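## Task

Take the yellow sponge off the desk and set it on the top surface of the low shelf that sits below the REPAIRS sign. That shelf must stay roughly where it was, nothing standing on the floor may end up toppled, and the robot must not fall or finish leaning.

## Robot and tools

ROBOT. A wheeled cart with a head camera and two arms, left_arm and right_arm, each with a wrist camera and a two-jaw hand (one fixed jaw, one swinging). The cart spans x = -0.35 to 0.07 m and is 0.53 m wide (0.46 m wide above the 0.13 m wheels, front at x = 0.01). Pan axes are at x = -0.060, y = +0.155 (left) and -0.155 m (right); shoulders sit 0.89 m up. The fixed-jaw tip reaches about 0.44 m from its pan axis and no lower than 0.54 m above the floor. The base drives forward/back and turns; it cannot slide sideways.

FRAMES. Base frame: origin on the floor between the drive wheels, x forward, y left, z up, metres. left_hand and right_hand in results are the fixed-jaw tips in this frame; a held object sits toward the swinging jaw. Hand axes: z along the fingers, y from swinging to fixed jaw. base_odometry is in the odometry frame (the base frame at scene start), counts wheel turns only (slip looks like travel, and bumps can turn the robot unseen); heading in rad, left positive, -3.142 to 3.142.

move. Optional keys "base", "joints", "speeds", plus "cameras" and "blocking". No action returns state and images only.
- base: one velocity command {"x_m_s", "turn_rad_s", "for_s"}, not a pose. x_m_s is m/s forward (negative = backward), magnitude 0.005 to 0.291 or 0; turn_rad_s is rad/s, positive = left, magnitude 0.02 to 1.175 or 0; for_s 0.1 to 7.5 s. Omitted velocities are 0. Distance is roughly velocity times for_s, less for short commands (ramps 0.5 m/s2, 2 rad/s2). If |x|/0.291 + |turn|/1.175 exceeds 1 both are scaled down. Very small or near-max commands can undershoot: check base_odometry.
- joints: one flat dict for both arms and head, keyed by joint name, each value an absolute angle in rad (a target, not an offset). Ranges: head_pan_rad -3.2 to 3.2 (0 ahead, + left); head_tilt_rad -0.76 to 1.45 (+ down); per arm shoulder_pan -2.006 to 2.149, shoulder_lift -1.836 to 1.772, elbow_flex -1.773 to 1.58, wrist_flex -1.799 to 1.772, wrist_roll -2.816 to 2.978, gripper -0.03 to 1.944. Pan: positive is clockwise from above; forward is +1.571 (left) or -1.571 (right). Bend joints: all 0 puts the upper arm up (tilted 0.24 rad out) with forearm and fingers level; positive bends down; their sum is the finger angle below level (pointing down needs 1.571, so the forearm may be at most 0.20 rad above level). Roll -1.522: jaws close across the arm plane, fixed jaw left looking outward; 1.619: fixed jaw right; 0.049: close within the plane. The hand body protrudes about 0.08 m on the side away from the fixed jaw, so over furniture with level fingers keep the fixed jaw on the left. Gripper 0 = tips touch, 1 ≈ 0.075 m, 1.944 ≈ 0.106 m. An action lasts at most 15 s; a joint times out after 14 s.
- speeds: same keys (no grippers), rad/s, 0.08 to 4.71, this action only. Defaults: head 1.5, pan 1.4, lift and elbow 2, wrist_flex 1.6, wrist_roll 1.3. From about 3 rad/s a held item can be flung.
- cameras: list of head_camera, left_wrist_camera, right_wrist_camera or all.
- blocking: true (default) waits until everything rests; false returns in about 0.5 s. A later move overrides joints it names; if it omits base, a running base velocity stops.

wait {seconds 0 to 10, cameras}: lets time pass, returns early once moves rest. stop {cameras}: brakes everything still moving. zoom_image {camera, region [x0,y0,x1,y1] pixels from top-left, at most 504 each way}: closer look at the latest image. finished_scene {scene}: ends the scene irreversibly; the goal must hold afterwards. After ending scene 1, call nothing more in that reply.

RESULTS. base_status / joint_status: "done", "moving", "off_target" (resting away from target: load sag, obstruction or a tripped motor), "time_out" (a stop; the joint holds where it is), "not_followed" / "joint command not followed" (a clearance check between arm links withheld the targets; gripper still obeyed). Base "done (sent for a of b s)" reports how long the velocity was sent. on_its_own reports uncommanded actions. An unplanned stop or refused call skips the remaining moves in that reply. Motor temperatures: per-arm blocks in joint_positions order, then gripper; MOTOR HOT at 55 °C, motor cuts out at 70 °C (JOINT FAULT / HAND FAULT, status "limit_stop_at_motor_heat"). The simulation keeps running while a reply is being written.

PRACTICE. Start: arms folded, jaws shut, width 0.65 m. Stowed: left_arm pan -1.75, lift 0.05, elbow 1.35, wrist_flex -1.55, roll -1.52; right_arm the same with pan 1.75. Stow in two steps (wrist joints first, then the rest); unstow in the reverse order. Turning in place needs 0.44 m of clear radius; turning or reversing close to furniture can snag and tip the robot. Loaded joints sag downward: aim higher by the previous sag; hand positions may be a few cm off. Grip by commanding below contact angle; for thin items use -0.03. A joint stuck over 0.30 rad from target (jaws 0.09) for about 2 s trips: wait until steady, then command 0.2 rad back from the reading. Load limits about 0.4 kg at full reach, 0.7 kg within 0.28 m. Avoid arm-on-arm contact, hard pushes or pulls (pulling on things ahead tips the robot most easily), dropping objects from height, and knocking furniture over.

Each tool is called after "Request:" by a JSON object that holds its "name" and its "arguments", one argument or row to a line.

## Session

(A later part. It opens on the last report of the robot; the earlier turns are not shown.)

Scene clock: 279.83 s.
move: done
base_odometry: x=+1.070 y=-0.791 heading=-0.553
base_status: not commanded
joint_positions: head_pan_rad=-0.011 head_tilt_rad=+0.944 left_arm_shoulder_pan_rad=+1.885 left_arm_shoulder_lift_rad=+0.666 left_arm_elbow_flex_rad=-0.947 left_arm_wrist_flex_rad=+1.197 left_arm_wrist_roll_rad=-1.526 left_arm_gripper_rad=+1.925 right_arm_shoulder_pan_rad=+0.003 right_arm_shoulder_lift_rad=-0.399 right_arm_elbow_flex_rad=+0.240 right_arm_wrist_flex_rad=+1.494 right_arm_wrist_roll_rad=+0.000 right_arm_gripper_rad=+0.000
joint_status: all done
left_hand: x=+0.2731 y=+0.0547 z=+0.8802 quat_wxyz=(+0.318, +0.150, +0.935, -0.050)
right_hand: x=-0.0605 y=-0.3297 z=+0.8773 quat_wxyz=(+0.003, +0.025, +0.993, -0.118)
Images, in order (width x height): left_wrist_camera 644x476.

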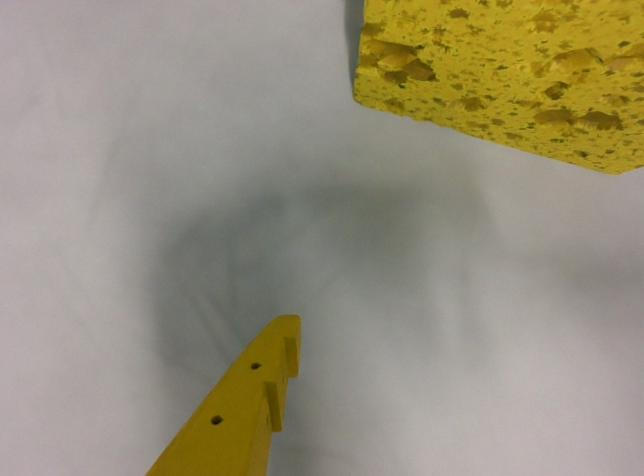

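Request:
{"name": "move", "arguments": {
  "joints": {"left_arm_shoulder_pan_rad":1.9,"left_arm_shoulder_lift_rad":1.22,"left_arm_elbow_flex_rad":-1.55,"left_arm_wrist_flex_rad":0.74},
  "speeds": {"left_arm_shoulder_lift_rad":0.5,"left_arm_elbow_flex_rad":0.52,"left_arm_wrist_flex_rad":0.4},
  "cameras": ["left_wrist_camera","head_camera"]
}}

Scene clock: 287.87 s.
move: done
base_odometry: x=+1.070 y=-0.791 heading=-0.553
base_status: not commanded
joint_positions: head_pan_rad=-0.011 head_tilt_rad=+0.944 left_arm_shoulder_pan_rad=+1.895 left_arm_shoulder_lift_rad=+1.238 left_arm_elbow_flex_rad=-1.514 left_arm_wrist_flex_rad=+0.754 left_arm_wrist_roll_rad=-1.526 left_arm_gripper_rad=+1.925 right_arm_shoulder_pan_rad=+0.004 right_arm_shoulder_lift_rad=-0.399 right_arm_elbow_flex_rad=+0.240 right_arm_wrist_flex_rad=+1.494 right_arm_wrist_roll_rad=+0.000 right_arm_gripper_rad=+0.000
joint_status: all done
left_hand: x=+0.3376 y=+0.0297 z=+0.8718 quat_wxyz=(+0.513, +0.139, +0.843, -0.083)
right_hand: x=-0.0607 y=-0.3297 z=+0.8773 quat_wxyz=(+0.003, +0.026, +0.993, -0.118)
pictures: head_camera, left_wrist_camera
Images, in order (width x height): head_camera 644x476, left_wrist_camera 644x476.

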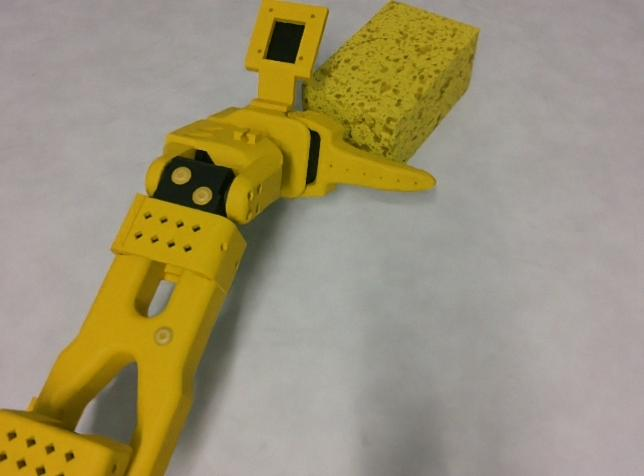

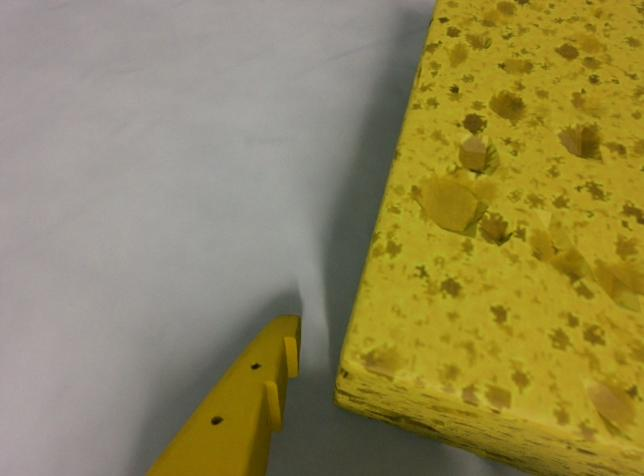

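Request:
{"name": "move", "arguments": {
  "joints": {"left_arm_shoulder_pan_rad":1.945},
  "speeds": {"left_arm_shoulder_pan_rad":0.3}
}}

Request:
{"name": "move", "arguments": {
  "joints": {"left_arm_gripper_rad":0.5},
  "cameras": ["left_wrist_camera","head_camera"]
}}

Scene clock: 294.33 s.
move: done
base_odometry: x=+1.070 y=-0.791 heading=-0.553
base_status: not commanded
joint_positions: head_pan_rad=-0.011 head_tilt_rad=+0.944 left_arm_shoulder_pan_rad=+1.944 left_arm_shoulder_lift_rad=+1.238 left_arm_elbow_flex_rad=-1.514 left_arm_wrist_flex_rad=+0.754 left_arm_wrist_roll_rad=-1.526 left_arm_gripper_rad=+1.925 right_arm_shoulder_pan_rad=+0.004 right_arm_shoulder_lift_rad=-0.399 right_arm_elbow_flex_rad=+0.240 right_arm_wrist_flex_rad=+1.494 right_arm_wrist_roll_rad=+0.000 right_arm_gripper_rad=+0.000
joint_status: all done
left_hand: x=+0.3309 y=+0.0104 z=+0.8718 quat_wxyz=(+0.511, +0.160, +0.839, -0.095)
right_hand: x=-0.0607 y=-0.3297 z=+0.8773 quat_wxyz=(+0.003, +0.026, +0.993, -0.118)
pictures: none

Scene clock: 295.70 s.
move: done
base_odometry: x=+1.070 y=-0.791 heading=-0.553
base_status: not commanded
joint_positions: head_pan_rad=-0.011 head_tilt_rad=+0.944 left_arm_shoulder_pan_rad=+1.939 left_arm_shoulder_lift_rad=+1.238 left_arm_elbow_flex_rad=-1.517 left_arm_wrist_flex_rad=+0.752 left_arm_wrist_roll_rad=-1.526 left_arm_gripper_rad=+0.506 right_arm_shoulder_pan_rad=+0.003 right_arm_shoulder_lift_rad=-0.399 right_arm_elbow_flex_rad=+0.240 right_arm_wrist_flex_rad=+1.494 right_arm_wrist_roll_rad=+0.000 right_arm_gripper_rad=+0.000
joint_status: all done
left_hand: x=+0.3318 y=+0.0121 z=+0.8728 quat_wxyz=(+0.513, +0.158, +0.839, -0.095)
right_hand: x=-0.0605 y=-0.3297 z=+0.8773 quat_wxyz=(+0.003, +0.025, +0.993, -0.118)
pictures: head_camera, left_wrist_camera
Images, in order (width x height): head_camera 644x476, left_wrist_camera 644x476.

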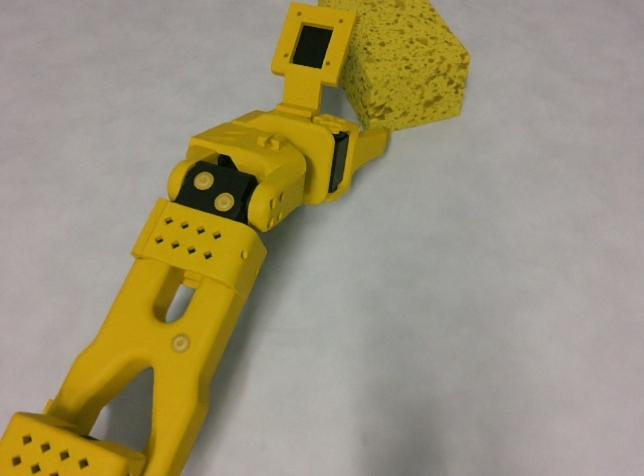

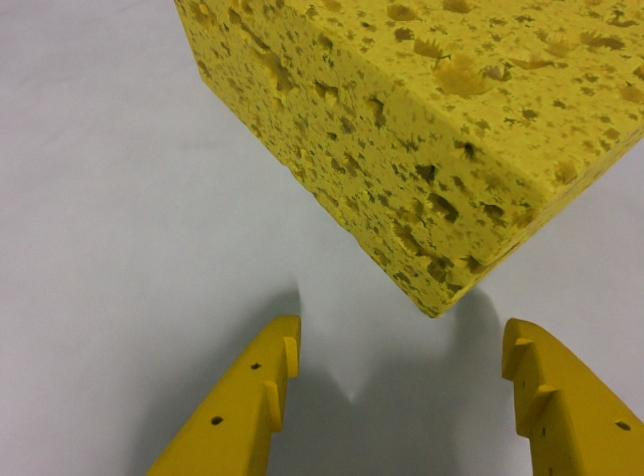

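Request:
{"name": "move", "arguments": {
  "joints": {"left_arm_shoulder_lift_rad":0.2,"left_arm_elbow_flex_rad":-0.7,"left_arm_wrist_flex_rad":1.3,"left_arm_gripper_rad":0}
}}

Request:
{"name": "move", "arguments": {
  "joints": {"left_arm_shoulder_pan_rad":0.6,"head_tilt_rad":1.3},
  "cameras": ["head_camera"]
}}

Request:
{"name": "move", "arguments": {
  "joints": {"head_tilt_rad":0.75},
  "cameras": ["head_camera"]
}}

Scene clock: 310.17 s.
move: done
base_odometry: x=+1.070 y=-0.791 heading=-0.553
base_status: not commanded
joint_positions: head_pan_rad=-0.011 head_tilt_rad=+0.944 left_arm_shoulder_pan_rad=+1.941 left_arm_shoulder_lift_rad=+0.255 left_arm_elbow_flex_rad=-0.699 left_arm_wrist_flex_rad=+1.298 left_arm_wrist_roll_rad=-1.526 left_arm_gripper_rad=+0.006 right_arm_shoulder_pan_rad=+0.003 right_arm_shoulder_lift_rad=-0.399 right_arm_elbow_flex_rad=+0.240 right_arm_wrist_flex_rad=+1.494 right_arm_wrist_roll_rad=+0.000 right_arm_gripper_rad=+0.000
joint_status: all done
left_hand: x=+0.2326 y=+0.0499 z=+0.9373 quat_wxyz=(+0.345, +0.174, +0.920, -0.064)
right_hand: x=-0.0605 y=-0.3297 z=+0.8773 quat_wxyz=(+0.003, +0.025, +0.993, -0.118)
pictures: none

Scene clock: 311.87 s.
move: done
base_odometry: x=+1.070 y=-0.791 heading=-0.553
base_status: not commanded
joint_positions: head_pan_rad=-0.011 head_tilt_rad=+1.295 left_arm_shoulder_pan_rad=+0.606 left_arm_shoulder_lift_rad=+0.255 left_arm_elbow_flex_rad=-0.699 left_arm_wrist_flex_rad=+1.298 left_arm_wrist_roll_rad=-1.526 left_arm_gripper_rad=+0.006 right_arm_shoulder_pan_rad=+0.004 right_arm_shoulder_lift_rad=-0.399 right_arm_elbow_flex_rad=+0.240 right_arm_wrist_flex_rad=+1.494 right_arm_wrist_roll_rad=+0.000 right_arm_gripper_rad=+0.000
joint_status: all done
left_hand: x=+0.1107 y=+0.4148 z=+0.9373 quat_wxyz=(+0.310, -0.433, +0.830, +0.163)
right_hand: x=-0.0607 y=-0.3297 z=+0.8773 quat_wxyz=(+0.003, +0.026, +0.993, -0.118)
Images, in order (width x height): head_camera 644x476.

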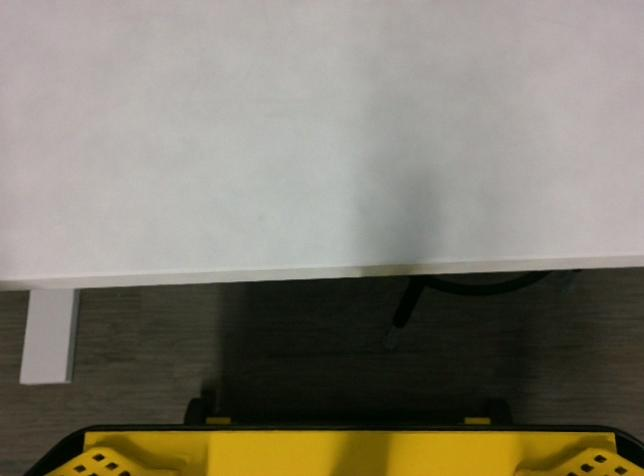

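Scene clock: 313.03 s.
move: done
base_odometry: x=+1.070 y=-0.791 heading=-0.553
base_status: not commanded
joint_positions: head_pan_rad=-0.011 head_tilt_rad=+0.764 left_arm_shoulder_pan_rad=+0.606 left_arm_shoulder_lift_rad=+0.255 left_arm_elbow_flex_rad=-0.699 left_arm_wrist_flex_rad=+1.298 left_arm_wrist_roll_rad=-1.526 left_arm_gripper_rad=+0.006 right_arm_shoulder_pan_rad=+0.004 right_arm_shoulder_lift_rad=-0.399 right_arm_elbow_flex_rad=+0.240 right_arm_wrist_flex_rad=+1.494 right_arm_wrist_roll_rad=+0.000 right_arm_gripper_rad=+0.000
joint_status: all done
left_hand: x=+0.1107 y=+0.4148 z=+0.9373 quat_wxyz=(+0.310, -0.433, +0.830, +0.163)
right_hand: x=-0.0607 y=-0.3297 z=+0.8773 quat_wxyz=(+0.003, +0.026, +0.993, -0.118)
Images, in order (width x height): head_camera 644x476.

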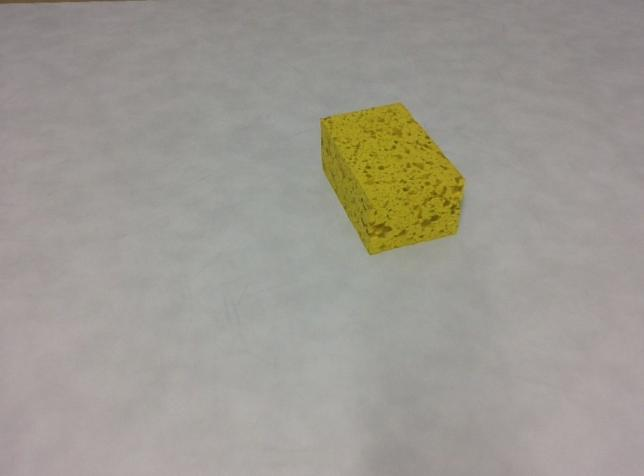

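Request:
{"name": "move", "arguments": {
  "joints": {"right_arm_shoulder_pan_rad":-1.93,"right_arm_shoulder_lift_rad":0.1,"right_arm_elbow_flex_rad":-0.7,"right_arm_wrist_flex_rad":1.2,"right_arm_wrist_roll_rad":-1.522,"right_arm_gripper_rad":1.94},
  "base": {"x_m_s":0.1,"for_s":0.62},
  "cameras": ["head_camera","right_wrist_camera"]
}}

Scene clock: 337.23 s.
move: done
base_odometry: x=+1.124 y=-0.824 heading=-0.553
base_status: done (sent for 0.63 of 0.63 s)
joint_positions: head_pan_rad=-0.011 head_tilt_rad=+0.763 left_arm_shoulder_pan_rad=+0.598 left_arm_shoulder_lift_rad=+0.254 left_arm_elbow_flex_rad=-0.699 left_arm_wrist_flex_rad=+1.298 left_arm_wrist_roll_rad=-1.526 left_arm_gripper_rad=+0.006 right_arm_shoulder_pan_rad=-1.923 right_arm_shoulder_lift_rad=+0.108 right_arm_elbow_flex_rad=-0.659 right_arm_wrist_flex_rad=+1.212 right_arm_wrist_roll_rad=-1.514 right_arm_gripper_rad=+1.930
joint_status: all done
left_hand: x=+0.1086 y=+0.4161 z=+0.9377 quat_wxyz=(+0.310, -0.436, +0.829, +0.165)
right_hand: x=+0.2276 y=-0.0412 z=+0.9792 quat_wxyz=(+0.433, -0.161, +0.884, +0.075)
Images, in order (width x height): head_camera 644x476, right_wrist_camera 644x476.

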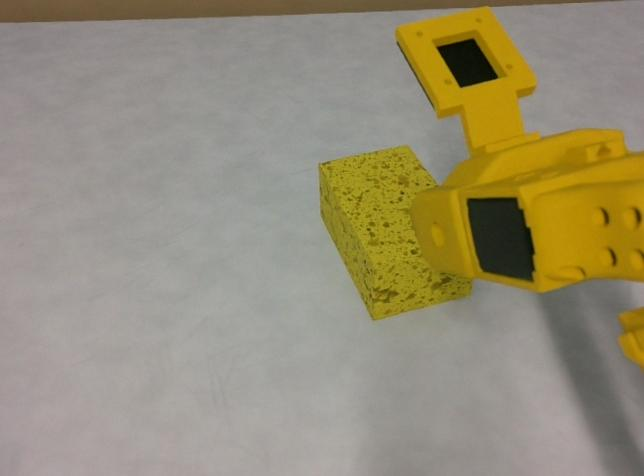

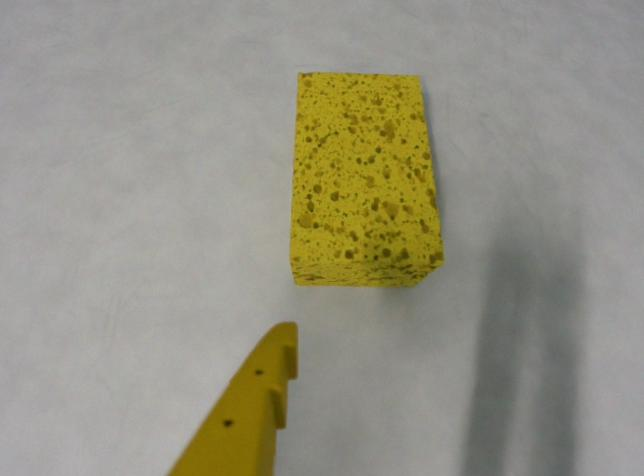

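Request:
{"name": "move", "arguments": {
  "joints": {"right_arm_shoulder_pan_rad":-1.95,"right_arm_shoulder_lift_rad":0.5,"right_arm_elbow_flex_rad":-0.8,"right_arm_wrist_flex_rad":1.3}
}}

Request:
{"name": "move", "arguments": {
  "joints": {"right_arm_shoulder_lift_rad":1.22,"right_arm_elbow_flex_rad":-1.55,"right_arm_wrist_flex_rad":0.74},
  "speeds": {"right_arm_shoulder_lift_rad":0.5,"right_arm_elbow_flex_rad":0.52,"right_arm_wrist_flex_rad":0.4},
  "cameras": ["right_wrist_camera"]
}}

Scene clock: 347.80 s.
move: done
base_odometry: x=+1.124 y=-0.824 heading=-0.553
base_status: not commanded
joint_positions: head_pan_rad=-0.011 head_tilt_rad=+0.763 left_arm_shoulder_pan_rad=+0.598 left_arm_shoulder_lift_rad=+0.254 left_arm_elbow_flex_rad=-0.699 left_arm_wrist_flex_rad=+1.298 left_arm_wrist_roll_rad=-1.526 left_arm_gripper_rad=+0.006 right_arm_shoulder_pan_rad=-1.944 right_arm_shoulder_lift_rad=+0.515 right_arm_elbow_flex_rad=-0.761 right_arm_wrist_flex_rad=+1.298 right_arm_wrist_roll_rad=-1.514 right_arm_gripper_rad=+1.930
joint_status: all done
left_hand: x=+0.1086 y=+0.4161 z=+0.9377 quat_wxyz=(+0.310, -0.436, +0.829, +0.165)
right_hand: x=+0.2343 y=-0.0314 z=+0.8765 quat_wxyz=(+0.252, -0.183, +0.949, +0.047)
pictures: none

Scene clock: 349.80 s.
move: done
base_odometry: x=+1.124 y=-0.824 heading=-0.553
base_status: not commanded
joint_positions: head_pan_rad=-0.011 head_tilt_rad=+0.763 left_arm_shoulder_pan_rad=+0.598 left_arm_shoulder_lift_rad=+0.254 left_arm_elbow_flex_rad=-0.699 left_arm_wrist_flex_rad=+1.298 left_arm_wrist_roll_rad=-1.526 left_arm_gripper_rad=+0.006 right_arm_shoulder_pan_rad=-1.953 right_arm_shoulder_lift_rad=+1.239 right_arm_elbow_flex_rad=-1.508 right_arm_wrist_flex_rad=+0.753 right_arm_wrist_roll_rad=-1.514 right_arm_gripper_rad=+1.930
joint_status: all done
left_hand: x=+0.1086 y=+0.4161 z=+0.9377 quat_wxyz=(+0.310, -0.436, +0.829, +0.165)
right_hand: x=+0.3236 y=+0.0076 z=+0.8700 quat_wxyz=(+0.508, -0.166, +0.840, +0.096)
Images, in order (width x height): right_wrist_camera 644x476.

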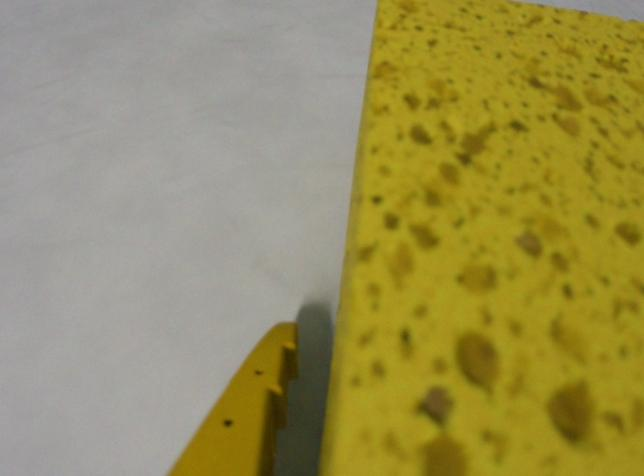

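Request:
{"name": "move", "arguments": {
  "joints": {"right_arm_shoulder_pan_rad":-1.925},
  "speeds": {"right_arm_shoulder_pan_rad":0.3}
}}

Request:
{"name": "move", "arguments": {
  "joints": {"right_arm_gripper_rad":1.3}
}}

Request:
{"name": "move", "arguments": {
  "joints": {"right_arm_gripper_rad":0.6},
  "cameras": ["right_wrist_camera"]
}}

Scene clock: 357.10 s.
move: done
base_odometry: x=+1.124 y=-0.824 heading=-0.553
base_status: not commanded
joint_positions: head_pan_rad=-0.011 head_tilt_rad=+0.763 left_arm_shoulder_pan_rad=+0.598 left_arm_shoulder_lift_rad=+0.254 left_arm_elbow_flex_rad=-0.699 left_arm_wrist_flex_rad=+1.298 left_arm_wrist_roll_rad=-1.526 left_arm_gripper_rad=+0.006 right_arm_shoulder_pan_rad=-1.935 right_arm_shoulder_lift_rad=+1.240 right_arm_elbow_flex_rad=-1.508 right_arm_wrist_flex_rad=+0.753 right_arm_wrist_roll_rad=-1.514 right_arm_gripper_rad=+1.930
joint_status: all done
left_hand: x=+0.1086 y=+0.4161 z=+0.9377 quat_wxyz=(+0.310, -0.436, +0.829, +0.165)
right_hand: x=+0.3265 y=+0.0005 z=+0.8694 quat_wxyz=(+0.508, -0.158, +0.842, +0.091)
pictures: none

Scene clock: 357.93 s.
move: done
base_odometry: x=+1.124 y=-0.824 heading=-0.553
base_status: not commanded
joint_positions: head_pan_rad=-0.011 head_tilt_rad=+0.763 left_arm_shoulder_pan_rad=+0.598 left_arm_shoulder_lift_rad=+0.254 left_arm_elbow_flex_rad=-0.699 left_arm_wrist_flex_rad=+1.298 left_arm_wrist_roll_rad=-1.526 left_arm_gripper_rad=+0.006 right_arm_shoulder_pan_rad=-1.933 right_arm_shoulder_lift_rad=+1.240 right_arm_elbow_flex_rad=-1.508 right_arm_wrist_flex_rad=+0.753 right_arm_wrist_roll_rad=-1.525 right_arm_gripper_rad=+1.308
joint_status: all done
left_hand: x=+0.1086 y=+0.4161 z=+0.9377 quat_wxyz=(+0.310, -0.436, +0.829, +0.165)
right_hand: x=+0.3267 y=-0.0001 z=+0.8695 quat_wxyz=(+0.508, -0.153, +0.843, +0.094)
pictures: none

Scene clock: 358.83 s.
move: off_target
base_odometry: x=+1.124 y=-0.824 heading=-0.553
base_status: not commanded
joint_positions: head_pan_rad=-0.011 head_tilt_rad=+0.763 left_arm_shoulder_pan_rad=+0.598 left_arm_shoulder_lift_rad=+0.254 left_arm_elbow_flex_rad=-0.699 left_arm_wrist_flex_rad=+1.298 left_arm_wrist_roll_rad=-1.526 left_arm_gripper_rad=+0.006 right_arm_shoulder_pan_rad=-1.924 right_arm_shoulder_lift_rad=+1.240 right_arm_elbow_flex_rad=-1.514 right_arm_wrist_flex_rad=+0.750 right_arm_wrist_roll_rad=-1.515 right_arm_gripper_rad=+0.976
joint_status: right_arm_gripper_rad off_target (ended at +0.975, target +0.600)
left_hand: x=+0.1086 y=+0.4161 z=+0.9377 quat_wxyz=(+0.310, -0.436, +0.829, +0.165)
right_hand: x=+0.3285 y=-0.0035 z=+0.8715 quat_wxyz=(+0.512, -0.153, +0.840, +0.090)
Images, in order (width x height): right_wrist_camera 644x476.

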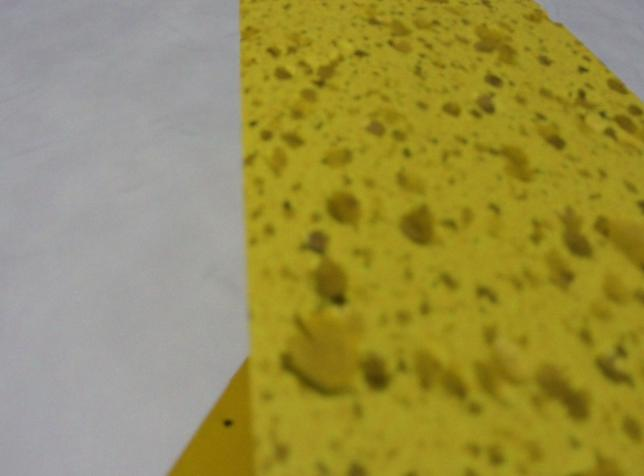

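Request:
{"name": "move", "arguments": {
  "joints": {"right_arm_gripper_rad":0.72,"right_arm_shoulder_lift_rad":0.5,"right_arm_elbow_flex_rad":-1.1},
  "speeds": {"right_arm_shoulder_lift_rad":0.7,"right_arm_elbow_flex_rad":0.5}
}}

Request:
{"name": "move", "arguments": {
  "joints": {"right_arm_shoulder_lift_rad":-0.3,"right_arm_elbow_flex_rad":-0.3,"right_arm_wrist_flex_rad":1.0,"right_arm_shoulder_pan_rad":-1.571},
  "speeds": {"right_arm_shoulder_lift_rad":0.8,"right_arm_elbow_flex_rad":0.8,"right_arm_shoulder_pan_rad":0.6},
  "base": {"x_m_s":-0.2,"for_s":6.75},
  "cameras": ["right_wrist_camera"]
}}

Request:
{"name": "move", "arguments": {
  "joints": {"head_pan_rad":-1.571,"head_tilt_rad":0.6,"left_arm_shoulder_pan_rad":1.571},
  "cameras": ["head_camera"]
}}

Scene clock: 382.03 s.
move: off_target
base_odometry: x=+1.124 y=-0.824 heading=-0.553
base_status: not commanded
joint_positions: head_pan_rad=-0.011 head_tilt_rad=+0.763 left_arm_shoulder_pan_rad=+0.598 left_arm_shoulder_lift_rad=+0.254 left_arm_elbow_flex_rad=-0.699 left_arm_wrist_flex_rad=+1.298 left_arm_wrist_roll_rad=-1.526 left_arm_gripper_rad=+0.006 right_arm_shoulder_pan_rad=-1.924 right_arm_shoulder_lift_rad=+0.573 right_arm_elbow_flex_rad=-1.095 right_arm_wrist_flex_rad=+0.749 right_arm_wrist_roll_rad=-1.525 right_arm_gripper_rad=+1.009
joint_status: right_arm_gripper_rad off_target (ended at +1.009, target +0.720); the others done
left_hand: x=+0.1086 y=+0.4161 z=+0.9377 quat_wxyz=(+0.310, -0.436, +0.829, +0.165)
right_hand: x=+0.2992 y=-0.0143 z=+1.0089 quat_wxyz=(+0.613, -0.137, +0.771, +0.110)
pictures: none

Scene clock: 389.90 s.
move: done
base_odometry: x=-0.028 y=-0.113 heading=-0.553
base_status: done (sent for 6.77 of 6.77 s)
joint_positions: head_pan_rad=-0.011 head_tilt_rad=+0.763 left_arm_shoulder_pan_rad=+0.601 left_arm_shoulder_lift_rad=+0.254 left_arm_elbow_flex_rad=-0.699 left_arm_wrist_flex_rad=+1.298 left_arm_wrist_roll_rad=-1.526 left_arm_gripper_rad=+0.006 right_arm_shoulder_pan_rad=-1.580 right_arm_shoulder_lift_rad=-0.254 right_arm_elbow_flex_rad=-0.296 right_arm_wrist_flex_rad=+0.999 right_arm_wrist_roll_rad=-1.525 right_arm_gripper_rad=+1.009
joint_status: all done
left_hand: x=+0.1094 y=+0.4156 z=+0.9377 quat_wxyz=(+0.311, -0.435, +0.829, +0.164)
right_hand: x=+0.2260 y=-0.1445 z=+1.0150 quat_wxyz=(+0.532, -0.003, +0.847, +0.003)
Images, in order (width x height): right_wrist_camera 644x476.

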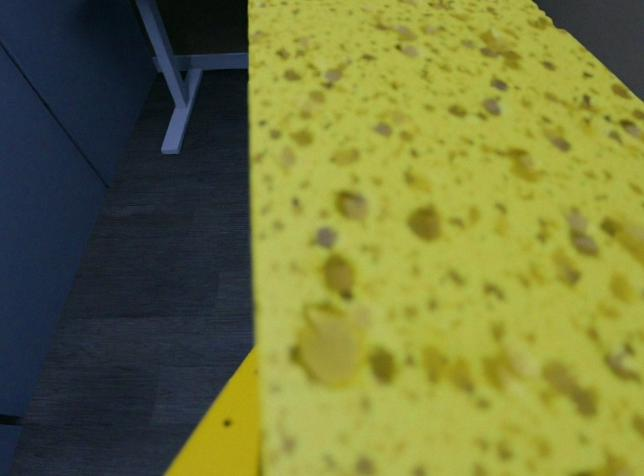

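Scene clock: 391.77 s.
move: done
base_odometry: x=-0.028 y=-0.113 heading=-0.553
base_status: not commanded
joint_positions: head_pan_rad=-1.562 head_tilt_rad=+0.613 left_arm_shoulder_pan_rad=+1.563 left_arm_shoulder_lift_rad=+0.254 left_arm_elbow_flex_rad=-0.699 left_arm_wrist_flex_rad=+1.298 left_arm_wrist_roll_rad=-1.526 left_arm_gripper_rad=+0.006 right_arm_shoulder_pan_rad=-1.580 right_arm_shoulder_lift_rad=-0.254 right_arm_elbow_flex_rad=-0.296 right_arm_wrist_flex_rad=+0.999 right_arm_wrist_roll_rad=-1.525 right_arm_gripper_rad=+1.009
joint_status: all done
left_hand: x=+0.2506 y=+0.1651 z=+0.9377 quat_wxyz=(+0.351, -0.002, +0.936, +0.002)
right_hand: x=+0.2260 y=-0.1445 z=+1.0150 quat_wxyz=(+0.532, -0.003, +0.847, +0.003)
Images, in order (width x height): head_camera 644x476.

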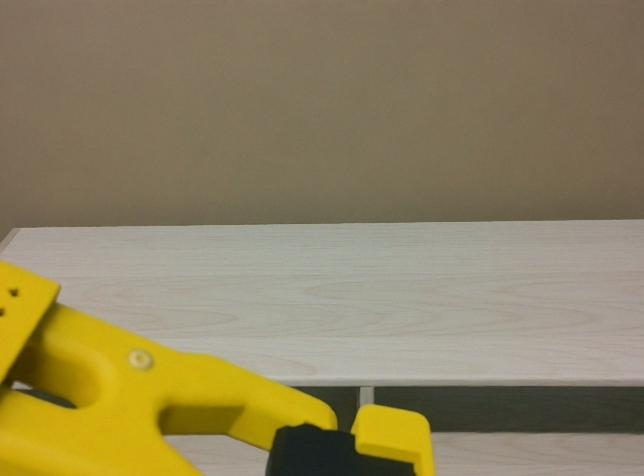

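Request:
{"name": "move", "arguments": {
  "base": {"turn_rad_s":-0.6,"for_s":2.6},
  "joints": {"head_pan_rad":0,"head_tilt_rad":1.1}
}}

Request:
{"name": "move", "arguments": {
  "base": {"x_m_s":0.15,"for_s":2.75},
  "cameras": ["head_camera"]
}}

Scene clock: 403.17 s.
move: done
base_odometry: x=-0.028 y=-0.112 heading=-2.114
base_status: done (sent for 2.6 of 2.6 s)
joint_positions: head_pan_rad=-0.011 head_tilt_rad=+1.094 left_arm_shoulder_pan_rad=+1.568 left_arm_shoulder_lift_rad=+0.254 left_arm_elbow_flex_rad=-0.699 left_arm_wrist_flex_rad=+1.298 left_arm_wrist_roll_rad=-1.526 left_arm_gripper_rad=+0.006 right_arm_shoulder_pan_rad=-1.571 right_arm_shoulder_lift_rad=-0.254 right_arm_elbow_flex_rad=-0.296 right_arm_wrist_flex_rad=+0.999 right_arm_wrist_roll_rad=-1.525 right_arm_gripper_rad=+1.009
joint_status: all done
left_hand: x=+0.2507 y=+0.1636 z=+0.9377 quat_wxyz=(+0.351, +0.000, +0.936, +0.001)
right_hand: x=+0.2261 y=-0.1471 z=+1.0150 quat_wxyz=(+0.532, +0.001, +0.847, +0.001)
pictures: none

Scene clock: 406.60 s.
move: done
base_odometry: x=-0.244 y=-0.468 heading=-2.117
base_status: done (sent for 2.77 of 2.77 s)
joint_positions: head_pan_rad=-0.011 head_tilt_rad=+1.094 left_arm_shoulder_pan_rad=+1.568 left_arm_shoulder_lift_rad=+0.252 left_arm_elbow_flex_rad=-0.699 left_arm_wrist_flex_rad=+1.298 left_arm_wrist_roll_rad=-1.526 left_arm_gripper_rad=+0.006 right_arm_shoulder_pan_rad=-1.571 right_arm_shoulder_lift_rad=-0.254 right_arm_elbow_flex_rad=-0.296 right_arm_wrist_flex_rad=+0.999 right_arm_wrist_roll_rad=-1.525 right_arm_gripper_rad=+1.009
joint_status: not commanded
left_hand: x=+0.2506 y=+0.1636 z=+0.9381 quat_wxyz=(+0.352, +0.000, +0.936, +0.001)
right_hand: x=+0.2261 y=-0.1471 z=+1.0150 quat_wxyz=(+0.532, +0.001, +0.847, +0.001)
Images, in order (width x height): head_camera 644x476.

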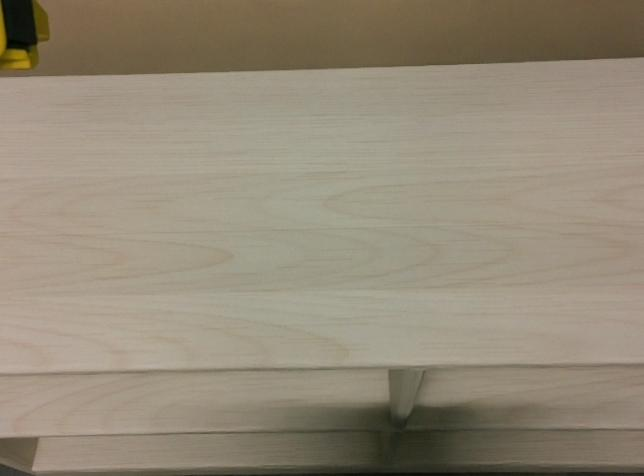

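Request:
{"name": "move", "arguments": {
  "base": {"x_m_s":0.08,"for_s":0.35},
  "joints": {"right_arm_shoulder_lift_rad":0.8,"right_arm_elbow_flex_rad":-0.1,"right_arm_wrist_flex_rad":-0.2},
  "speeds": {"right_arm_shoulder_lift_rad":1.0,"right_arm_wrist_flex_rad":1.1}
}}

Request:
{"name": "move", "arguments": {
  "joints": {"right_arm_shoulder_lift_rad":1.6,"right_arm_elbow_flex_rad":-0.3,"right_arm_wrist_flex_rad":-0.8},
  "speeds": {"right_arm_shoulder_lift_rad":0.5,"right_arm_elbow_flex_rad":0.2,"right_arm_wrist_flex_rad":0.4}
}}

Request:
{"name": "move", "arguments": {
  "joints": {"right_arm_shoulder_lift_rad":1.74,"right_arm_elbow_flex_rad":-0.25,"right_arm_wrist_flex_rad":-0.8},
  "speeds": {"right_arm_shoulder_lift_rad":0.3,"right_arm_elbow_flex_rad":0.2,"right_arm_wrist_flex_rad":0.3},
  "cameras": ["head_camera","right_wrist_camera"]
}}

Scene clock: 419.07 s.
move: done
base_odometry: x=-0.260 y=-0.493 heading=-2.116
base_status: done (sent for 0.37 of 0.37 s)
joint_positions: head_pan_rad=-0.011 head_tilt_rad=+1.094 left_arm_shoulder_pan_rad=+1.568 left_arm_shoulder_lift_rad=+0.252 left_arm_elbow_flex_rad=-0.699 left_arm_wrist_flex_rad=+1.298 left_arm_wrist_roll_rad=-1.526 left_arm_gripper_rad=+0.006 right_arm_shoulder_pan_rad=-1.571 right_arm_shoulder_lift_rad=+0.820 right_arm_elbow_flex_rad=-0.093 right_arm_wrist_flex_rad=-0.183 right_arm_wrist_roll_rad=-1.525 right_arm_gripper_rad=+1.009
joint_status: all done
left_hand: x=+0.2506 y=+0.1636 z=+0.9381 quat_wxyz=(+0.352, +0.000, +0.936, +0.001)
right_hand: x=+0.3133 y=-0.1471 z=+0.7813 quat_wxyz=(+0.491, +0.001, +0.871, +0.001)
pictures: none

Scene clock: 421.17 s.
move: done
base_odometry: x=-0.260 y=-0.493 heading=-2.116
base_status: not commanded
joint_positions: head_pan_rad=-0.011 head_tilt_rad=+1.094 left_arm_shoulder_pan_rad=+1.568 left_arm_shoulder_lift_rad=+0.252 left_arm_elbow_flex_rad=-0.699 left_arm_wrist_flex_rad=+1.298 left_arm_wrist_roll_rad=-1.526 left_arm_gripper_rad=+0.006 right_arm_shoulder_pan_rad=-1.571 right_arm_shoulder_lift_rad=+1.615 right_arm_elbow_flex_rad=-0.271 right_arm_wrist_flex_rad=-0.782 right_arm_wrist_roll_rad=-1.525 right_arm_gripper_rad=+1.009
joint_status: all done
left_hand: x=+0.2506 y=+0.1636 z=+0.9381 quat_wxyz=(+0.352, +0.000, +0.936, +0.001)
right_hand: x=+0.2529 y=-0.1471 z=+0.6452 quat_wxyz=(+0.484, +0.001, +0.875, +0.001)
pictures: none

Scene clock: 422.03 s.
move: done
base_odometry: x=-0.260 y=-0.493 heading=-2.116
base_status: not commanded
joint_positions: head_pan_rad=-0.011 head_tilt_rad=+1.094 left_arm_shoulder_pan_rad=+1.568 left_arm_shoulder_lift_rad=+0.252 left_arm_elbow_flex_rad=-0.699 left_arm_wrist_flex_rad=+1.298 left_arm_wrist_roll_rad=-1.526 left_arm_gripper_rad=+0.006 right_arm_shoulder_pan_rad=-1.571 right_arm_shoulder_lift_rad=+1.713 right_arm_elbow_flex_rad=-0.268 right_arm_wrist_flex_rad=-0.802 right_arm_wrist_roll_rad=-1.525 right_arm_gripper_rad=+1.008
joint_status: all done
left_hand: x=+0.2506 y=+0.1636 z=+0.9381 quat_wxyz=(+0.352, +0.000, +0.936, +0.001)
right_hand: x=+0.2284 y=-0.1471 z=+0.6208 quat_wxyz=(+0.448, +0.001, +0.894, +0.001)
Images, in order (width x height): head_camera 644x476, right_wrist_camera 644x476.

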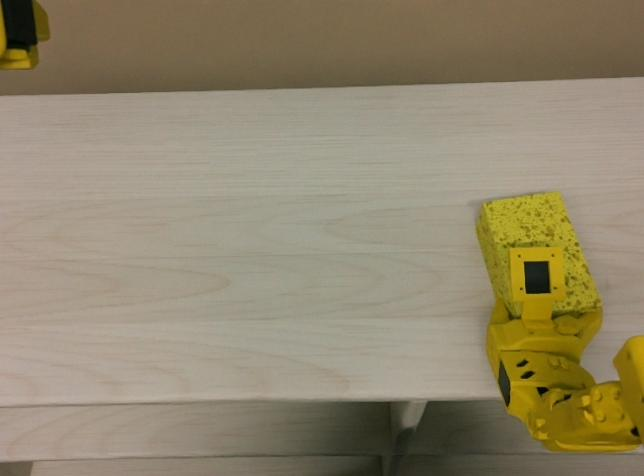

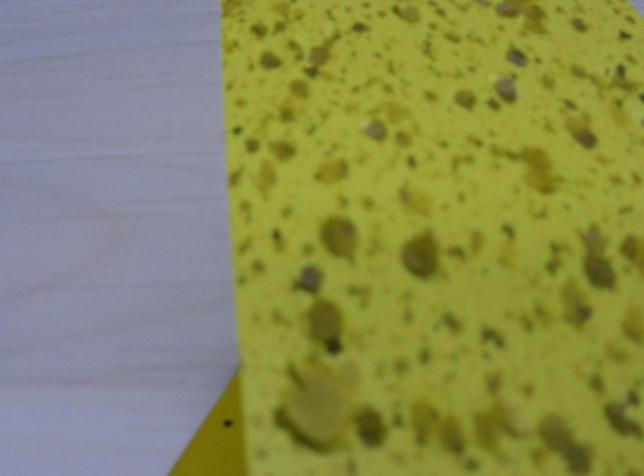

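Request:
{"name": "move", "arguments": {
  "joints": {"right_arm_shoulder_lift_rad":1.77,"right_arm_elbow_flex_rad":-0.18,"right_arm_wrist_flex_rad":-0.95},
  "speeds": {"right_arm_shoulder_lift_rad":0.3,"right_arm_elbow_flex_rad":0.2,"right_arm_wrist_flex_rad":0.3}
}}

Request:
{"name": "move", "arguments": {
  "joints": {"right_arm_gripper_rad":1.35},
  "cameras": ["head_camera"]
}}

Request:
{"name": "move", "arguments": {
  "base": {"x_m_s":-0.08,"for_s":1.2},
  "cameras": ["head_camera","right_wrist_camera"]
}}

Scene clock: 428.87 s.
move: done
base_odometry: x=-0.260 y=-0.493 heading=-2.116
base_status: not commanded
joint_positions: head_pan_rad=-0.011 head_tilt_rad=+1.094 left_arm_shoulder_pan_rad=+1.568 left_arm_shoulder_lift_rad=+0.252 left_arm_elbow_flex_rad=-0.699 left_arm_wrist_flex_rad=+1.298 left_arm_wrist_roll_rad=-1.526 left_arm_gripper_rad=+0.006 right_arm_shoulder_pan_rad=-1.571 right_arm_shoulder_lift_rad=+1.754 right_arm_elbow_flex_rad=-0.210 right_arm_wrist_flex_rad=-0.950 right_arm_wrist_roll_rad=-1.525 right_arm_gripper_rad=+1.008
joint_status: all done
left_hand: x=+0.2506 y=+0.1636 z=+0.9381 quat_wxyz=(+0.352, +0.000, +0.936, +0.001)
right_hand: x=+0.2176 y=-0.1471 z=+0.6211 quat_wxyz=(+0.469, +0.001, +0.883, +0.001)
pictures: none

Scene clock: 429.57 s.
move: done
base_odometry: x=-0.260 y=-0.493 heading=-2.116
base_status: not commanded
joint_positions: head_pan_rad=-0.011 head_tilt_rad=+1.094 left_arm_shoulder_pan_rad=+1.568 left_arm_shoulder_lift_rad=+0.252 left_arm_elbow_flex_rad=-0.699 left_arm_wrist_flex_rad=+1.298 left_arm_wrist_roll_rad=-1.526 left_arm_gripper_rad=+0.006 right_arm_shoulder_pan_rad=-1.576 right_arm_shoulder_lift_rad=+1.773 right_arm_elbow_flex_rad=-0.185 right_arm_wrist_flex_rad=-0.945 right_arm_wrist_roll_rad=-1.525 right_arm_gripper_rad=+1.341
joint_status: all done
left_hand: x=+0.2506 y=+0.1636 z=+0.9381 quat_wxyz=(+0.352, +0.000, +0.936, +0.001)
right_hand: x=+0.2064 y=-0.1459 z=+0.6127 quat_wxyz=(+0.448, -0.001, +0.894, +0.002)
Images, in order (width x height): head_camera 644x476.

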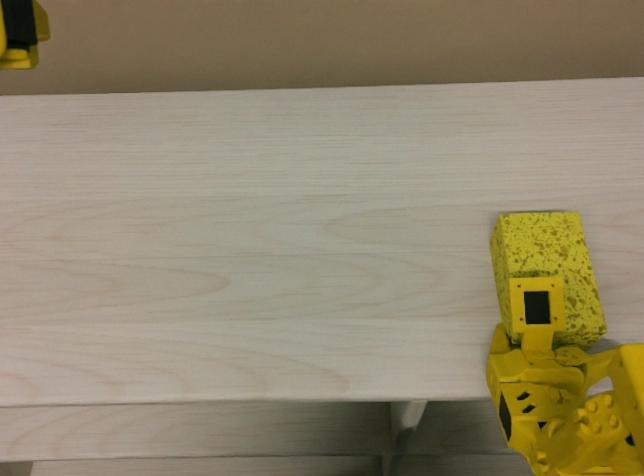

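Scene clock: 431.47 s.
move: done
base_odometry: x=-0.209 y=-0.410 heading=-2.117
base_status: done (sent for 1.2 of 1.2 s)
joint_positions: head_pan_rad=-0.011 head_tilt_rad=+1.094 left_arm_shoulder_pan_rad=+1.568 left_arm_shoulder_lift_rad=+0.252 left_arm_elbow_flex_rad=-0.699 left_arm_wrist_flex_rad=+1.298 left_arm_wrist_roll_rad=-1.526 left_arm_gripper_rad=+0.006 right_arm_shoulder_pan_rad=-1.576 right_arm_shoulder_lift_rad=+1.773 right_arm_elbow_flex_rad=-0.184 right_arm_wrist_flex_rad=-0.943 right_arm_wrist_roll_rad=-1.525 right_arm_gripper_rad=+1.341
joint_status: not commanded
left_hand: x=+0.2506 y=+0.1636 z=+0.9381 quat_wxyz=(+0.352, +0.000, +0.936, +0.001)
right_hand: x=+0.2059 y=-0.1459 z=+0.6123 quat_wxyz=(+0.446, -0.001, +0.895, +0.002)
Images, in order (width x height): head_camera 644x476, right_wrist_camera 644x476.

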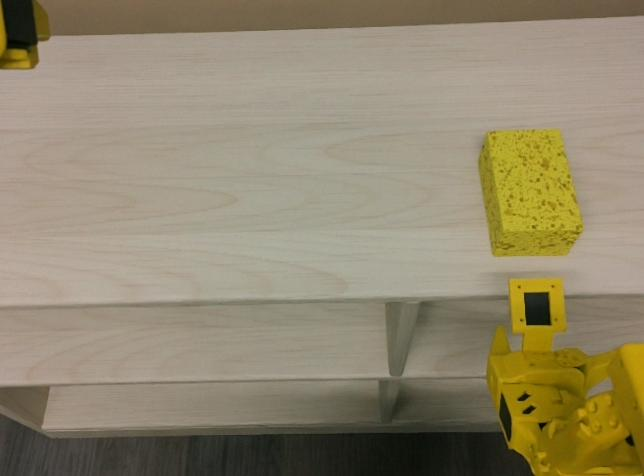

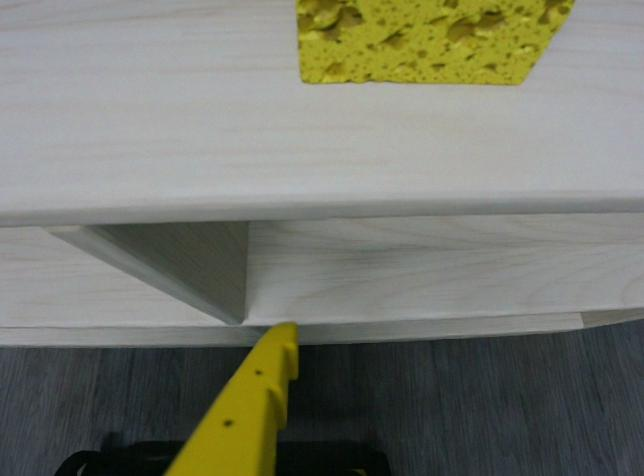

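Request:
{"name": "finished_scene", "arguments": {
  "scene": 2
}}

The scene is finished: the task was done.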